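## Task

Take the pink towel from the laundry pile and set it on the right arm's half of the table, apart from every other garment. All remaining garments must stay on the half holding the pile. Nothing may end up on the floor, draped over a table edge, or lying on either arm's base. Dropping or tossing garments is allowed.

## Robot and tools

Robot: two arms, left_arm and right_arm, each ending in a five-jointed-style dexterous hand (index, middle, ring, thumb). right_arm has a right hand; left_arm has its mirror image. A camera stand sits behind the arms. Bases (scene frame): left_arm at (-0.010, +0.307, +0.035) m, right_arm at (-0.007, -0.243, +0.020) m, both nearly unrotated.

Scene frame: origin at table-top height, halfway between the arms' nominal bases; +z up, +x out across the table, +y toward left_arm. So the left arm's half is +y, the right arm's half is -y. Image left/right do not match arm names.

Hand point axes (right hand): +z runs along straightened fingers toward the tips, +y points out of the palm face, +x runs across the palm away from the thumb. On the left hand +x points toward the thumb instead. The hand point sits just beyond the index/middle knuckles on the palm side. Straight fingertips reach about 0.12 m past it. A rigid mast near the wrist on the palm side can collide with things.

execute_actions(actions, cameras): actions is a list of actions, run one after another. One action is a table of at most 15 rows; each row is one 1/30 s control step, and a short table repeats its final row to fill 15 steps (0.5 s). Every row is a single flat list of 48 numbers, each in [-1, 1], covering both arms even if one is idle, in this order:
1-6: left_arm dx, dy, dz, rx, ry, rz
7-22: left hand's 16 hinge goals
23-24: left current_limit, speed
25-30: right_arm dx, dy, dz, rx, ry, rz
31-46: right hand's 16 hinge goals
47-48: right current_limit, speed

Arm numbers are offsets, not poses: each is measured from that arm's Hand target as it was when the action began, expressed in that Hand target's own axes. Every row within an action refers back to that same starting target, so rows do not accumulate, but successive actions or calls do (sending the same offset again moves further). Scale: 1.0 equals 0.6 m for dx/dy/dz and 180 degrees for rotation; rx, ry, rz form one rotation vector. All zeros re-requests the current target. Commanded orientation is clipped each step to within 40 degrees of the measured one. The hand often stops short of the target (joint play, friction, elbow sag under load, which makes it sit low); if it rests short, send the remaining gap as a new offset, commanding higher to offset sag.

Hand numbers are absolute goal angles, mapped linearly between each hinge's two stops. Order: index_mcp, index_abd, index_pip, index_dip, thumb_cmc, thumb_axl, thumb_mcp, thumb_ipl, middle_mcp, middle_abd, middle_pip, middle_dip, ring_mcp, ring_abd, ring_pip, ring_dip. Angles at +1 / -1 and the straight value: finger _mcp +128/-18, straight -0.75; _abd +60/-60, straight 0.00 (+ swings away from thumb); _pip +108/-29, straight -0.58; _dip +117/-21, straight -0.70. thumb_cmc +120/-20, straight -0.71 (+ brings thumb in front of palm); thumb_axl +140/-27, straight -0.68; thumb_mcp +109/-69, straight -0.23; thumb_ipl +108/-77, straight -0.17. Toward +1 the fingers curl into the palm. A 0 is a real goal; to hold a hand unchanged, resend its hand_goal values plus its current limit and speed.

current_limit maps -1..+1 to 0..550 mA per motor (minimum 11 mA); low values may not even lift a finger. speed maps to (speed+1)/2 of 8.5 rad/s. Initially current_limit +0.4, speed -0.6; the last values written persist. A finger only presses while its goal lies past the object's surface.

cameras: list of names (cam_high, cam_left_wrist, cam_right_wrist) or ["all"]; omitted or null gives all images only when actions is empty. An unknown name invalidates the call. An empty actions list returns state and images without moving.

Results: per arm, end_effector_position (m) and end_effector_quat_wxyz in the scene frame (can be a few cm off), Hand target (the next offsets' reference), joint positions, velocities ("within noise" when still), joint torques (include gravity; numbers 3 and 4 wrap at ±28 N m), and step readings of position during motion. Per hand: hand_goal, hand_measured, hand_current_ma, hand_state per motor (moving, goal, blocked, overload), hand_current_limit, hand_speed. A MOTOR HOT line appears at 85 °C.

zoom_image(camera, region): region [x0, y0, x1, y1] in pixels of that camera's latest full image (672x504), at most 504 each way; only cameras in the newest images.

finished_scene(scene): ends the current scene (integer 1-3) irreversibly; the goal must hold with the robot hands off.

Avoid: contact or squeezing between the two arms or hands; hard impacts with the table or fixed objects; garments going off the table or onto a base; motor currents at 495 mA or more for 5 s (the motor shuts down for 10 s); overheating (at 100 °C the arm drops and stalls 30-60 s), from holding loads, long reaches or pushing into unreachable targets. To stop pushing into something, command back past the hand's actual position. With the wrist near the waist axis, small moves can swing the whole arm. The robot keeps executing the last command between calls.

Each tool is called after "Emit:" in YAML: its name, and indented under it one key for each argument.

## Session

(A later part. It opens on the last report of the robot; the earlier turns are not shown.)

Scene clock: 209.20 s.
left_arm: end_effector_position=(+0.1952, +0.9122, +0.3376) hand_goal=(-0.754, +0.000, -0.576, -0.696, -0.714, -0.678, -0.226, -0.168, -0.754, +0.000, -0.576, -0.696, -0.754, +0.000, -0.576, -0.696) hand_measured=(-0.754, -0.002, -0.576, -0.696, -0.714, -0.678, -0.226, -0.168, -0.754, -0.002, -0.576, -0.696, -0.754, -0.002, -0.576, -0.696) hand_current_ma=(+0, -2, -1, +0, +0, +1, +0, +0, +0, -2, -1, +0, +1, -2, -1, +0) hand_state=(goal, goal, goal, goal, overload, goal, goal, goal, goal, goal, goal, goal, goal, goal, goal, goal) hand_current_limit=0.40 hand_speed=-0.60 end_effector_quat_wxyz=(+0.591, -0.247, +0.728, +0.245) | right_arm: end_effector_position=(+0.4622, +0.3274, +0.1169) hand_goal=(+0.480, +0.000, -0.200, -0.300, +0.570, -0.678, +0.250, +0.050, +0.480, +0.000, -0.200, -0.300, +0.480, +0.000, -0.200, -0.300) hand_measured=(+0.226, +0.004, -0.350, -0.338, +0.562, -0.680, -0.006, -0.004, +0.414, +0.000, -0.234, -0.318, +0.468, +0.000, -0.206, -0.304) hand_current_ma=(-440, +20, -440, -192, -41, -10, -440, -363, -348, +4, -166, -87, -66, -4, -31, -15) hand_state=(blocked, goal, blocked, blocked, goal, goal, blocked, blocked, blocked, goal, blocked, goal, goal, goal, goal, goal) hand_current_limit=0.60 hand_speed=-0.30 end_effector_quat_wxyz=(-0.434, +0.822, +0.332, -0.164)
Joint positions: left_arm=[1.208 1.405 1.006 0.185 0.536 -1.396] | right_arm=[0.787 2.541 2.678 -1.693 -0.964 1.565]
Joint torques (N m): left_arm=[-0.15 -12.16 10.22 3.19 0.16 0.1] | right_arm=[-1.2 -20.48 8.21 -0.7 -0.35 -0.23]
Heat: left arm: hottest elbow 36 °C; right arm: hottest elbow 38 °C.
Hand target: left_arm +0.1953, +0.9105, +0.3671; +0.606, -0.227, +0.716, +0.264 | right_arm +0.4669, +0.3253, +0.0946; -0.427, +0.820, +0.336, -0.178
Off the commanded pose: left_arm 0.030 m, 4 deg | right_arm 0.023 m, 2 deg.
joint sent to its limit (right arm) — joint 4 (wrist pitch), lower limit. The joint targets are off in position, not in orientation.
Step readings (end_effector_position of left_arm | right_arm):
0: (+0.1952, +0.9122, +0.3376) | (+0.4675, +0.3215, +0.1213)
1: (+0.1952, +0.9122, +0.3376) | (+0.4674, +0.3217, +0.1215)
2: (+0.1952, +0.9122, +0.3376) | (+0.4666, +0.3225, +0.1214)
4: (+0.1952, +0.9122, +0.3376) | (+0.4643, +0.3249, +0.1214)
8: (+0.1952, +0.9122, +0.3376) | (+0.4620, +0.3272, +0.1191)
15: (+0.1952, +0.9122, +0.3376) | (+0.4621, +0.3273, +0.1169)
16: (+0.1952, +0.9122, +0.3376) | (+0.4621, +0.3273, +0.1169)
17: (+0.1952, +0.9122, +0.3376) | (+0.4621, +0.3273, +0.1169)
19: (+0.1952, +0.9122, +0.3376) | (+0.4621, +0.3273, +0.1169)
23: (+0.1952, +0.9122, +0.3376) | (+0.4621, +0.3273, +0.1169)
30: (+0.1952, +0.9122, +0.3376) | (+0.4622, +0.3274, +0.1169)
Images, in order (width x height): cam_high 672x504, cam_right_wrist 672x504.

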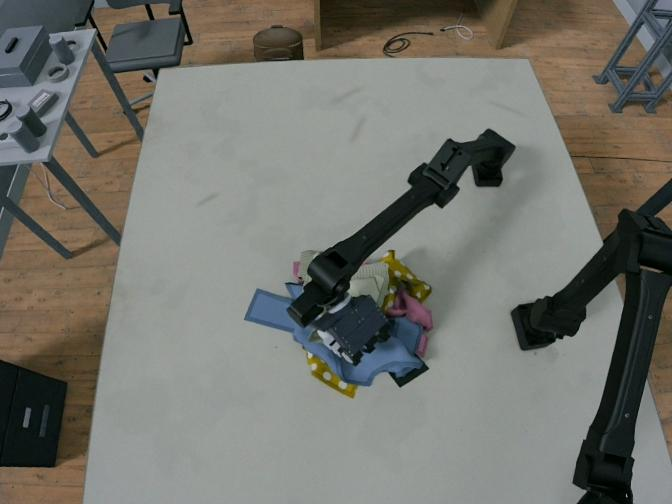

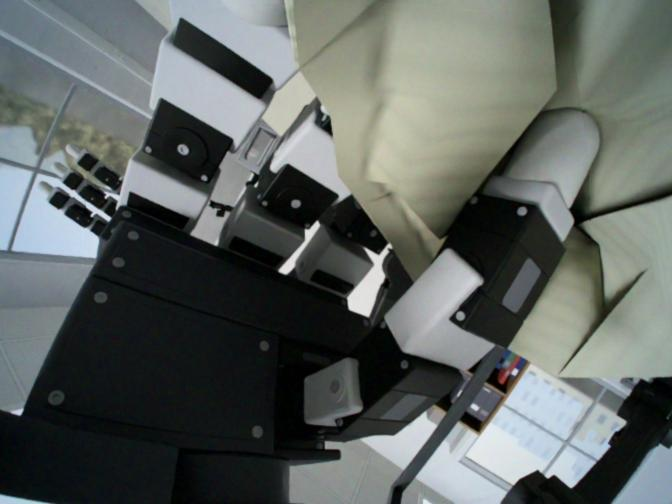

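Emit:
execute_actions:
  actions:
    - [[0,0,0,0,0,0,-0.754,0,-0.576,-0.696,-0.714,-0.678,-0.226,-0.168,-0.754,0,-0.576,-0.696,-0.754,0,-0.576,-0.696,0.4,-0.6,0,-0.1,-0.07,0,0,0,0.48,0,-0.2,-0.3,0.571,-0.678,0.25,0.05,0.48,0,-0.2,-0.3,0.48,0,-0.2,-0.3,0.6,-0.3]]
    - [[0,0,0,0,0,0,-0.754,0,-0.576,-0.696,-0.714,-0.678,-0.226,-0.168,-0.754,0,-0.576,-0.696,-0.754,0,-0.576,-0.696,0.4,-0.6,0,-0.1,-0.07,0,0,0,0.48,0,-0.2,-0.3,0.571,-0.678,0.25,0.05,0.48,0,-0.2,-0.3,0.48,0,-0.2,-0.3,0.6,-0.3]]
    - [[0,0,0,0,0,0,-0.754,0,-0.576,-0.696,-0.714,-0.678,-0.226,-0.168,-0.754,0,-0.576,-0.696,-0.754,0,-0.576,-0.696,0.4,-0.6,0,-0.1,-0.07,0,0,0,0.48,0,-0.2,-0.3,0.571,-0.678,0.25,0.05,0.48,0,-0.2,-0.3,0.48,0,-0.2,-0.3,0.6,-0.3]]
  cameras: ["cam_high","cam_right_wrist"]

Emit:
zoom_image:
  camera: "cam_high"
  region: [240, 230, 470, 420]

Scene clock: 219.07 s.
left_arm: end_effector_position=(+0.1952, +0.9122, +0.3376) hand_goal=(-0.754, +0.000, -0.576, -0.696, -0.714, -0.678, -0.226, -0.168, -0.754, +0.000, -0.576, -0.696, -0.754, +0.000, -0.576, -0.696) hand_measured=(-0.754, -0.002, -0.576, -0.696, -0.714, -0.678, -0.226, -0.168, -0.754, -0.002, -0.576, -0.696, -0.754, -0.002, -0.576, -0.696) hand_current_ma=(+0, -2, -1, +0, +0, +1, +0, +0, +0, -2, -1, +0, +1, -2, -1, +0) hand_state=(goal, goal, goal, goal, overload, goal, goal, goal, goal, goal, goal, goal, goal, goal, goal, goal) hand_current_limit=0.40 hand_speed=-0.60 end_effector_quat_wxyz=(+0.591, -0.247, +0.728, +0.245) | right_arm: end_effector_position=(+0.4588, +0.3320, +0.2765) hand_goal=(+0.480, +0.000, -0.200, -0.300, +0.570, -0.678, +0.250, +0.050, +0.480, +0.000, -0.200, -0.300, +0.480, +0.000, -0.200, -0.300) hand_measured=(+0.226, +0.006, -0.290, -0.334, +0.562, -0.680, -0.006, +0.012, +0.422, +0.000, -0.228, -0.314, +0.468, +0.000, -0.206, -0.302) hand_current_ma=(-440, +27, -440, -172, -41, -10, -440, -261, -309, +4, -139, -69, -61, -4, -28, -14) hand_state=(blocked, goal, blocked, blocked, goal, goal, blocked, blocked, blocked, goal, blocked, goal, goal, goal, goal, goal) hand_current_limit=0.60 hand_speed=-0.30 end_effector_quat_wxyz=(-0.475, +0.820, +0.305, -0.090)
Joint positions: left_arm=[1.208 1.405 1.006 0.185 0.536 -1.396] | right_arm=[0.787 2.423 2.87 -1.693 -0.975 1.788]
Joint torques (N m): left_arm=[-0.21 -12.1 10.21 3.19 0.15 0.09] | right_arm=[-2.08 -23.77 11.81 0.28 -0.92 0.16]
Heat: left arm: hottest elbow 36 °C; right arm: hottest elbow 38 °C.
Hand target: left_arm +0.1953, +0.9105, +0.3671; +0.606, -0.227, +0.716, +0.264 | right_arm +0.4682, +0.3257, +0.3143; -0.427, +0.820, +0.336, -0.178
Off the commanded pose: left_arm 0.030 m, 4 deg | right_arm 0.039 m, 12 deg.
elbow stopped short (right arm): the move would have taken joint 3 (elbow) straighter than the controller allows.
Step readings (end_effector_position of left_arm | right_arm):
0: (+0.1952, +0.9122, +0.3376) | (+0.4622, +0.3274, +0.1169)
1: (+0.1952, +0.9122, +0.3376) | (+0.4622, +0.3274, +0.1169)
2: (+0.1952, +0.9122, +0.3376) | (+0.4622, +0.3274, +0.1169)
4: (+0.1952, +0.9122, +0.3376) | (+0.4621, +0.3273, +0.1169)
8: (+0.1952, +0.9122, +0.3376) | (+0.4613, +0.3268, +0.1193)
15: (+0.1952, +0.9122, +0.3376) | (+0.4607, +0.3264, +0.1304)
16: (+0.1952, +0.9122, +0.3376) | (+0.4606, +0.3264, +0.1315)
17: (+0.1952, +0.9122, +0.3376) | (+0.4602, +0.3261, +0.1327)
19: (+0.1952, +0.9122, +0.3376) | (+0.4594, +0.3253, +0.1382)
23: (+0.1952, +0.9122, +0.3376) | (+0.4576, +0.3242, +0.1594)
30: (+0.1952, +0.9122, +0.3376) | (+0.4591, +0.3264, +0.2033)
31: (+0.1952, +0.9122, +0.3376) | (+0.4595, +0.3268, +0.2067)
32: (+0.1952, +0.9122, +0.3376) | (+0.4596, +0.3271, +0.2096)
34: (+0.1952, +0.9122, +0.3376) | (+0.4601, +0.3281, +0.2179)
38: (+0.1952, +0.9122, +0.3376) | (+0.4611, +0.3300, +0.2395)
45: (+0.1952, +0.9122, +0.3376) | (+0.4603, +0.3322, +0.2733)
Images, in order (width x height): cam_high 672x504, cam_right_wrist 672x504.

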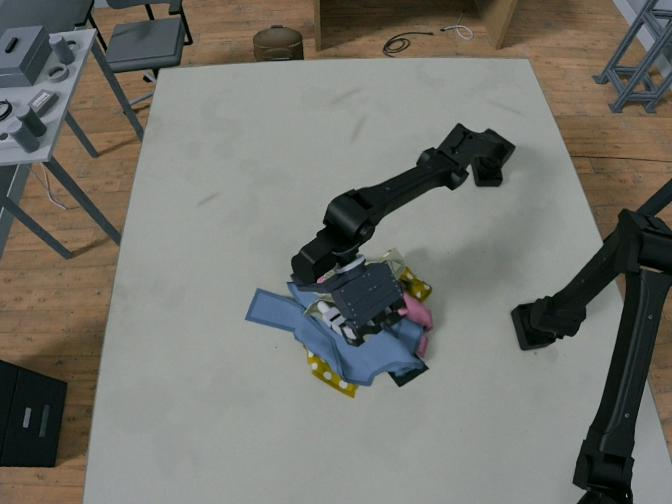

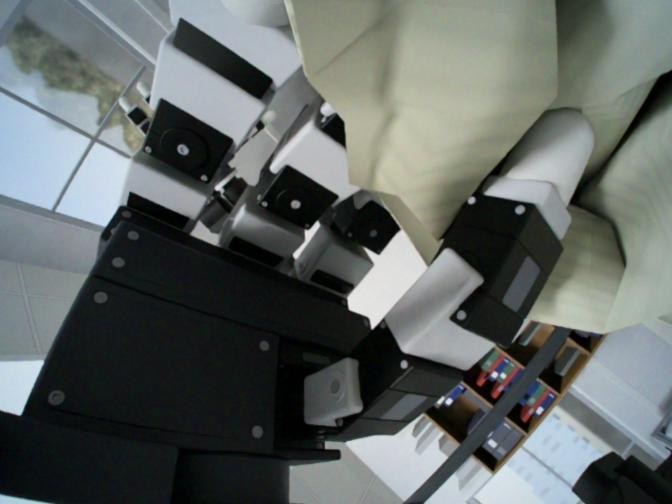

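Scaled by 2.191 from the camera's 672x504 image, which has a finer 960x720 frame.

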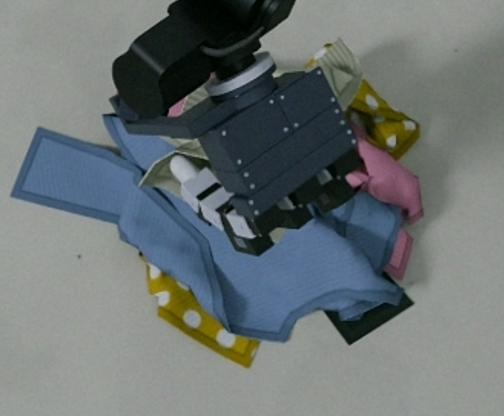

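Emit:
execute_actions:
  actions:
    - [[0,0,0,0,0,0,-0.754,0,-0.576,-0.696,-0.714,-0.678,-0.226,-0.168,-0.754,0,-0.576,-0.696,-0.754,0,-0.576,-0.696,0.4,-0.6,0.118,-0.027,-0.019,0,0.0475,-0.0683,0.48,0,-0.2,-0.3,0.571,-0.678,0.25,0.05,0.48,0,-0.2,-0.3,0.48,0,-0.2,-0.3,0.6,-0.3]]
    - [[0,0,0,0,0,0,-0.754,0,-0.576,-0.696,-0.714,-0.678,-0.226,-0.168,-0.754,0,-0.576,-0.696,-0.754,0,-0.576,-0.696,0.4,-0.6,0.118,0.012,0.008,0,0.0475,-0.0683,0.48,0,-0.2,-0.3,0.571,-0.678,0.25,0.05,0.48,0,-0.2,-0.3,0.48,0,-0.2,-0.3,0.6,-0.3]]
    - [[0,0,0,0,0,0,-0.754,0,-0.576,-0.696,-0.714,-0.678,-0.226,-0.168,-0.754,0,-0.576,-0.696,-0.754,0,-0.576,-0.696,0.4,-0.6,0.102,0.02,0.0745,0,0,0,0.48,0,-0.2,-0.3,0.571,-0.678,0.25,0.05,0.48,0,-0.2,-0.3,0.48,0,-0.2,-0.3,0.6,-0.3]]
  cameras: ["cam_high","cam_right_wrist"]

Emit:
zoom_image:
  camera: "cam_high"
  region: [240, 230, 470, 420]

Scene clock: 241.40 s.
left_arm: end_effector_position=(+0.1952, +0.9122, +0.3376) hand_goal=(-0.754, +0.000, -0.576, -0.696, -0.714, -0.678, -0.226, -0.168, -0.754, +0.000, -0.576, -0.696, -0.754, +0.000, -0.576, -0.696) hand_measured=(-0.754, -0.002, -0.576, -0.696, -0.714, -0.678, -0.226, -0.168, -0.754, -0.002, -0.576, -0.696, -0.754, -0.002, -0.576, -0.696) hand_current_ma=(+0, -2, -1, +0, +0, +1, +0, +0, +0, -2, -1, +0, +1, -2, -1, +0) hand_state=(goal, goal, goal, goal, overload, goal, goal, goal, goal, goal, goal, goal, goal, goal, goal, goal) hand_current_limit=0.40 hand_speed=-0.60 end_effector_quat_wxyz=(+0.591, -0.247, +0.728, +0.245) | right_arm: end_effector_position=(+0.5964, +0.4856, +0.3124) hand_goal=(+0.480, +0.000, -0.200, -0.300, +0.570, -0.678, +0.250, +0.050, +0.480, +0.000, -0.200, -0.300, +0.480, +0.000, -0.200, -0.300) hand_measured=(+0.226, -0.004, -0.288, -0.334, +0.558, -0.680, -0.006, +0.016, +0.460, +0.000, -0.210, -0.306, +0.474, -0.002, -0.204, -0.302) hand_current_ma=(-440, -21, -439, -172, -63, -10, -440, -225, -102, -3, -54, -31, -30, -5, -20, -14) hand_state=(blocked, goal, blocked, blocked, goal, goal, blocked, blocked, goal, goal, goal, goal, goal, goal, goal, goal) hand_current_limit=0.60 hand_speed=-0.30 end_effector_quat_wxyz=(-0.586, +0.679, +0.368, +0.245)
Joint positions: left_arm=[1.208 1.405 1.006 0.185 0.536 -1.396] | right_arm=[0.817 2.532 2.87 -0.639 -0.863 2.018]
Joint torques (N m): left_arm=[-0.09 -12.16 10.17 3.19 0.16 0.1] | right_arm=[-0.26 -23.71 12.93 2.81 0.01 -0.1]
Heat: left arm: hottest elbow 36 °C; right arm: hottest elbow 41 °C.
Hand target: left_arm +0.1953, +0.9105, +0.3671; +0.606, -0.227, +0.716, +0.264 | right_arm +0.5981, +0.4962, +0.3428; -0.500, +0.747, +0.436, +0.039
Off the commanded pose: left_arm 0.030 m, 4 deg | right_arm 0.032 m, 28 deg.
elbow stopped short (right arm): the move would have taken joint 3 (elbow) straighter than the controller allows.
Step readings (end_effector_position of left_arm | right_arm):
0: (+0.1952, +0.9122, +0.3376) | (+0.4588, +0.3320, +0.2765)
1: (+0.1952, +0.9122, +0.3376) | (+0.4588, +0.3320, +0.2765)
2: (+0.1952, +0.9122, +0.3376) | (+0.4598, +0.3333, +0.2770)
4: (+0.1952, +0.9122, +0.3376) | (+0.4704, +0.3434, +0.2799)
8: (+0.1952, +0.9122, +0.3376) | (+0.4894, +0.3613, +0.2874)
15: (+0.1952, +0.9122, +0.3376) | (+0.5028, +0.3742, +0.2951)
16: (+0.1952, +0.9122, +0.3376) | (+0.5035, +0.3750, +0.2956)
17: (+0.1952, +0.9122, +0.3376) | (+0.5065, +0.3779, +0.2976)
19: (+0.1952, +0.9122, +0.3376) | (+0.5179, +0.3880, +0.3052)
23: (+0.1952, +0.9122, +0.3376) | (+0.5369, +0.4048, +0.3212)
30: (+0.1952, +0.9122, +0.3376) | (+0.5519, +0.4178, +0.3326)
31: (+0.1952, +0.9122, +0.3376) | (+0.5532, +0.4189, +0.3325)
32: (+0.1952, +0.9122, +0.3376) | (+0.5576, +0.4213, +0.3331)
34: (+0.1952, +0.9122, +0.3376) | (+0.5716, +0.4316, +0.3371)
38: (+0.1952, +0.9122, +0.3376) | (+0.5929, +0.4496, +0.3346)
45: (+0.1952, +0.9122, +0.3376) | (+0.6060, +0.4711, +0.3137)
Images, in order (width x height): cam_high 672x504, cam_right_wrist 672x504.

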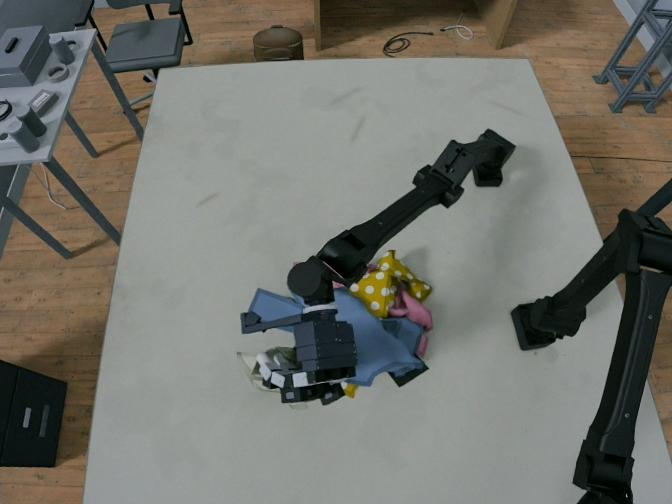

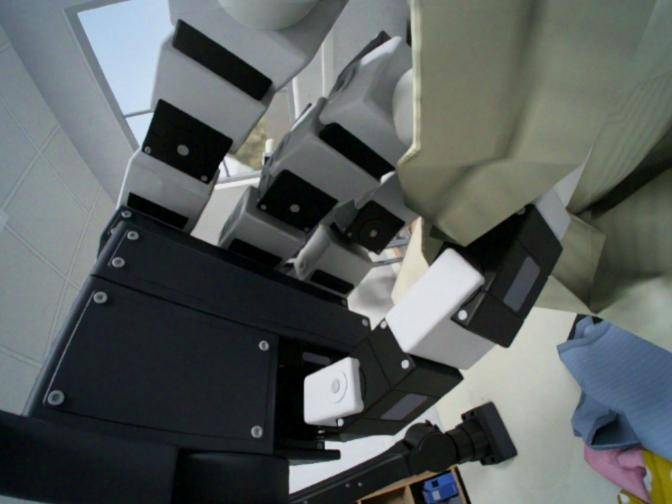

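Scaled by 2.191 from the camera's 672x504 image, which has a finer 960x720 frame.

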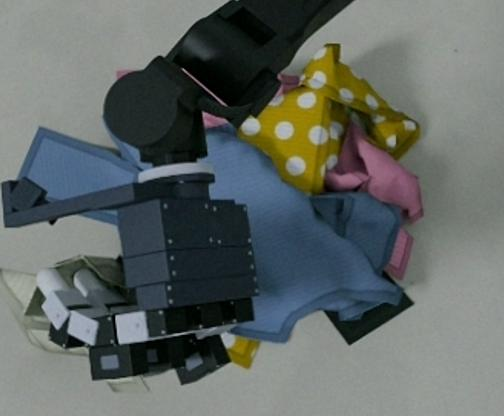

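Emit:
execute_actions:
  actions:
    - [[0,0,0,0,0,0,-0.754,0,-0.576,-0.696,-0.714,-0.678,-0.226,-0.168,-0.754,0,-0.576,-0.696,-0.754,0,-0.576,-0.696,0.4,-0.6,-0.067,0.095,0.066,0,0,0,0.48,0,-0.2,-0.3,0.571,-0.678,0.25,0.05,0.48,0,-0.2,-0.3,0.48,0,-0.2,-0.3,0.6,-0.3]]
    - [[0,0,0,0,0,0,-0.754,0,-0.576,-0.696,-0.714,-0.678,-0.226,-0.168,-0.754,0,-0.576,-0.696,-0.754,0,-0.576,-0.696,0.4,-0.6,-0.067,0.095,0.066,0,0,0,0.48,0,-0.2,-0.3,0.571,-0.678,0.25,0.05,0.48,0,-0.2,-0.3,0.48,0,-0.2,-0.3,0.6,-0.3]]
  cameras: ["cam_high"]

Emit:
zoom_image:
  camera: "cam_high"
  region: [220, 230, 450, 420]

Scene clock: 250.13 s.
left_arm: end_effector_position=(+0.1952, +0.9122, +0.3376) hand_goal=(-0.754, +0.000, -0.576, -0.696, -0.714, -0.678, -0.226, -0.168, -0.754, +0.000, -0.576, -0.696, -0.754, +0.000, -0.576, -0.696) hand_measured=(-0.754, -0.002, -0.576, -0.696, -0.714, -0.678, -0.226, -0.168, -0.754, -0.002, -0.576, -0.696, -0.754, -0.002, -0.576, -0.696) hand_current_ma=(+0, -2, -1, +0, +0, +1, +0, +0, +0, -2, -1, +0, +1, -2, -1, +0) hand_state=(goal, goal, goal, goal, overload, goal, goal, goal, goal, goal, goal, goal, goal, goal, goal, goal) hand_current_limit=0.40 hand_speed=-0.60 end_effector_quat_wxyz=(+0.591, -0.247, +0.728, +0.245) | right_arm: end_effector_position=(+0.5916, +0.4897, +0.1596) hand_goal=(+0.480, +0.000, -0.200, -0.300, +0.570, -0.678, +0.250, +0.050, +0.480, +0.000, -0.200, -0.300, +0.480, +0.000, -0.200, -0.300) hand_measured=(+0.226, -0.006, -0.286, -0.334, +0.558, -0.680, -0.004, +0.018, +0.462, +0.000, -0.210, -0.306, +0.474, -0.002, -0.204, -0.302) hand_current_ma=(-440, -27, -433, -172, -59, -11, -440, -212, -98, -3, -46, -25, -27, -5, -19, -13) hand_state=(blocked, goal, blocked, blocked, goal, goal, blocked, blocked, goal, goal, goal, goal, goal, goal, goal, goal) hand_current_limit=0.60 hand_speed=-0.30 end_effector_quat_wxyz=(-0.564, +0.721, +0.371, +0.156)
Joint positions: left_arm=[1.208 1.405 1.006 0.185 0.536 -1.396] | right_arm=[0.817 2.684 2.87 -0.733 -0.916 1.947]
Joint torques (N m): left_arm=[-0.09 -12.1 10.18 3.22 0.16 0.09] | right_arm=[-0.56 -24.64 13.22 0.9 -0.11 -0.48]
Heat: left arm: hottest elbow 36 °C; right arm: hottest elbow 42 °C.
Hand target: left_arm +0.1953, +0.9105, +0.3671; +0.606, -0.227, +0.716, +0.264 | right_arm +0.5973, +0.4952, +0.1824; -0.500, +0.747, +0.436, +0.039
Off the commanded pose: left_arm 0.030 m, 4 deg | right_arm 0.024 m, 17 deg.
elbow stopped short (right arm): the move would have taken joint 3 (elbow) straighter than the controller allows.
Step readings (end_effector_position of left_arm | right_arm):
0: (+0.1952, +0.9122, +0.3376) | (+0.5964, +0.4856, +0.3124)
1: (+0.1952, +0.9122, +0.3376) | (+0.5964, +0.4856, +0.3124)
2: (+0.1952, +0.9122, +0.3376) | (+0.5956, +0.4858, +0.3126)
4: (+0.1952, +0.9122, +0.3376) | (+0.5928, +0.4872, +0.3085)
8: (+0.1952, +0.9122, +0.3376) | (+0.5908, +0.4887, +0.2841)
15: (+0.1952, +0.9122, +0.3376) | (+0.5938, +0.4920, +0.2346)
16: (+0.1952, +0.9122, +0.3376) | (+0.5939, +0.4922, +0.2318)
17: (+0.1952, +0.9122, +0.3376) | (+0.5934, +0.4919, +0.2280)
19: (+0.1952, +0.9122, +0.3376) | (+0.5919, +0.4902, +0.2198)
23: (+0.1952, +0.9122, +0.3376) | (+0.5891, +0.4896, +0.1974)
30: (+0.1952, +0.9122, +0.3376) | (+0.5900, +0.4896, +0.1623)
Images, in order (width x height): cam_high 672x504.

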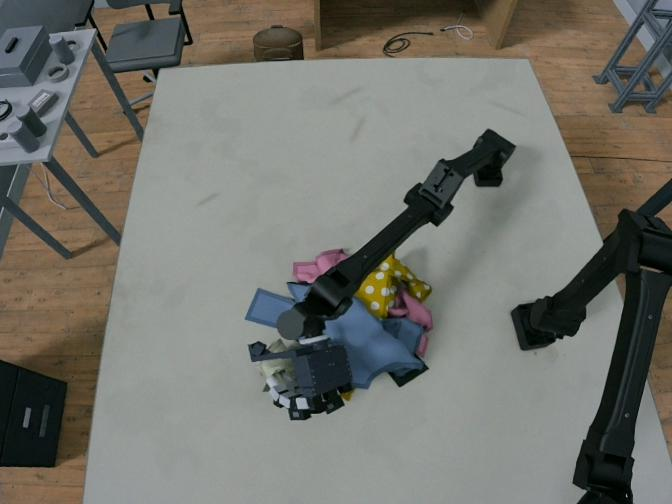

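Scaled by 2.191 from the camera's 672x504 image, which has a finer 960x720 frame.

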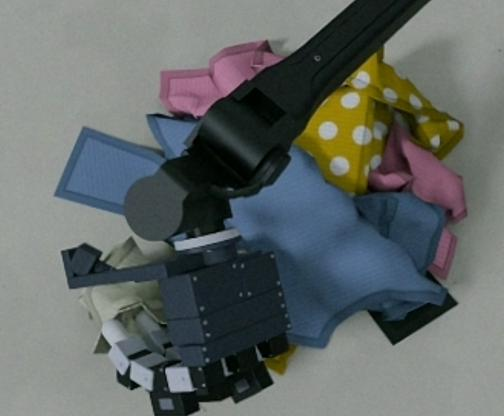

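Emit:
execute_actions:
  actions:
    - [[0,0,0,0,0,0,-0.754,0,-0.576,-0.696,-0.714,-0.678,-0.226,-0.168,-0.754,0,-0.576,-0.696,-0.754,0,-0.576,-0.696,0.4,-0.6,-0.045,0.064,0.044,0,0,0,0.48,0,-0.2,-0.3,0.571,-0.678,0.25,0.05,0.48,0,-0.2,-0.3,0.48,0,-0.2,-0.3,0.6,-0.3]]
    - [[0,0,0,0,0,0,-0.754,0,-0.576,-0.696,-0.714,-0.678,-0.226,-0.168,-0.754,0,-0.576,-0.696,-0.754,0,-0.576,-0.696,0.4,-0.6,0,0,0,0,0,0,-0.1,0,-0.4,-0.5,0.571,-0.678,-0.226,-0.168,-0.1,0,-0.4,-0.5,-0.1,0,-0.4,-0.5,0.5,-0.3]]
    - [[0,0,0,0,0,0,-0.754,0,-0.576,-0.696,-0.714,-0.678,-0.226,-0.168,-0.754,0,-0.576,-0.696,-0.754,0,-0.576,-0.696,0.4,-0.6,0.033,-0.047,-0.033,0,0,0,-0.5,0,-0.57,-0.69,0.571,-0.678,-0.226,-0.168,-0.5,0,-0.57,-0.69,-0.5,0,-0.57,-0.69,0.5,-0.3]]
    - [[0,0,0,0,0,0,-0.754,0,-0.576,-0.696,-0.714,-0.678,-0.226,-0.168,-0.754,0,-0.576,-0.696,-0.754,0,-0.576,-0.696,0.4,-0.6,0.067,-0.095,-0.066,0,0,0,-0.5,0,-0.57,-0.69,0.571,-0.678,-0.226,-0.168,-0.5,0,-0.57,-0.69,-0.5,0,-0.57,-0.69,0.5,-0.3]]
  cameras: ["cam_high","cam_right_wrist"]

Emit:
zoom_image:
  camera: "cam_high"
  region: [220, 230, 450, 420]

Scene clock: 265.33 s.
left_arm: end_effector_position=(+0.1952, +0.9122, +0.3376) hand_goal=(-0.754, +0.000, -0.576, -0.696, -0.714, -0.678, -0.226, -0.168, -0.754, +0.000, -0.576, -0.696, -0.754, +0.000, -0.576, -0.696) hand_measured=(-0.754, -0.002, -0.576, -0.696, -0.714, -0.678, -0.226, -0.168, -0.754, -0.002, -0.576, -0.696, -0.754, -0.002, -0.576, -0.696) hand_current_ma=(+0, -2, -1, +0, +0, +1, +0, +0, +0, -2, -1, +0, +1, -2, -1, +0) hand_state=(goal, goal, goal, goal, overload, goal, goal, goal, goal, goal, goal, goal, goal, goal, goal, goal) hand_current_limit=0.40 hand_speed=-0.60 end_effector_quat_wxyz=(+0.591, -0.247, +0.728, +0.245) | right_arm: end_effector_position=(+0.5937, +0.4855, +0.2070) hand_goal=(-0.500, +0.000, -0.570, -0.690, +0.570, -0.678, -0.226, -0.168, -0.500, +0.000, -0.570, -0.690, -0.500, +0.000, -0.570, -0.690) hand_measured=(-0.488, -0.006, -0.566, -0.688, +0.560, -0.680, -0.222, -0.166, -0.486, +0.000, -0.566, -0.688, -0.488, -0.002, -0.566, -0.688) hand_current_ma=(+65, -29, +21, +13, -53, -11, +29, +18, +74, -3, +19, +14, +65, -5, +18, +12) hand_state=(goal, goal, goal, goal, goal, goal, goal, goal, goal, goal, goal, goal, goal, goal, goal, goal) hand_current_limit=0.50 hand_speed=-0.30 end_effector_quat_wxyz=(-0.561, +0.715, +0.377, +0.182)
Joint positions: left_arm=[1.208 1.405 1.006 0.185 0.536 -1.396] | right_arm=[0.817 2.63 2.873 -0.749 -0.892 1.935]
Joint torques (N m): left_arm=[-0.15 -12.1 10.18 3.21 0.16 0.1] | right_arm=[-0.5 -24.94 12.9 2.51 -0.27 0.05]
Heat: left arm: hottest elbow 36 °C; right arm: hottest elbow 43 °C.
Hand target: left_arm +0.1953, +0.9105, +0.3671; +0.606, -0.227, +0.716, +0.264 | right_arm +0.5978, +0.4952, +0.2484; -0.500, +0.747, +0.436, +0.039
Off the commanded pose: left_arm 0.030 m, 4 deg | right_arm 0.043 m, 19 deg.
elbow stopped short (right arm): the move would have taken joint 3 (elbow) straighter than the controller allows.
Step readings (end_effector_position of left_arm | right_arm):
0: (+0.1952, +0.9122, +0.3376) | (+0.5916, +0.4897, +0.1596)
1: (+0.1952, +0.9122, +0.3376) | (+0.5917, +0.4897, +0.1597)
2: (+0.1952, +0.9122, +0.3376) | (+0.5916, +0.4894, +0.1593)
4: (+0.1952, +0.9122, +0.3376) | (+0.5914, +0.4888, +0.1569)
8: (+0.1952, +0.9122, +0.3376) | (+0.5909, +0.4878, +0.1427)
15: (+0.1952, +0.9122, +0.3376) | (+0.5908, +0.4871, +0.1129)
16: (+0.1952, +0.9122, +0.3376) | (+0.5909, +0.4871, +0.1116)
17: (+0.1952, +0.9122, +0.3376) | (+0.5908, +0.4871, +0.1101)
19: (+0.1952, +0.9122, +0.3376) | (+0.5923, +0.4861, +0.1101)
23: (+0.1952, +0.9122, +0.3376) | (+0.5937, +0.4853, +0.1102)
30: (+0.1952, +0.9122, +0.3376) | (+0.5917, +0.4872, +0.1103)
31: (+0.1952, +0.9122, +0.3376) | (+0.5919, +0.4871, +0.1103)
32: (+0.1952, +0.9122, +0.3376) | (+0.5933, +0.4861, +0.1102)
34: (+0.1952, +0.9122, +0.3376) | (+0.5936, +0.4860, +0.1101)
38: (+0.1952, +0.9122, +0.3376) | (+0.5938, +0.4859, +0.1100)
45: (+0.1952, +0.9122, +0.3376) | (+0.5930, +0.4868, +0.1099)
46: (+0.1952, +0.9122, +0.3376) | (+0.5930, +0.4868, +0.1099)
47: (+0.1952, +0.9122, +0.3376) | (+0.5938, +0.4865, +0.1111)
49: (+0.1952, +0.9122, +0.3376) | (+0.5947, +0.4859, +0.1147)
53: (+0.1952, +0.9122, +0.3376) | (+0.5951, +0.4857, +0.1408)
60: (+0.1952, +0.9122, +0.3376) | (+0.5936, +0.4849, +0.1985)
Images, in order (width x height): cam_high 672x504, cam_right_wrist 672x504.

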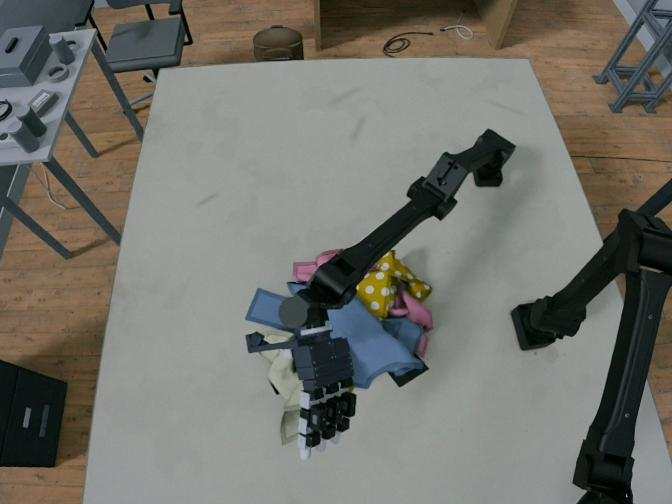

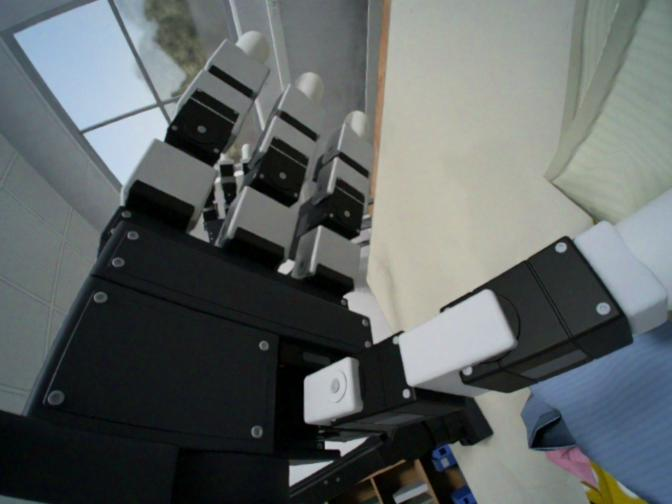

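Scaled by 2.191 from the camera's 672x504 image, which has a finer 960x720 frame.

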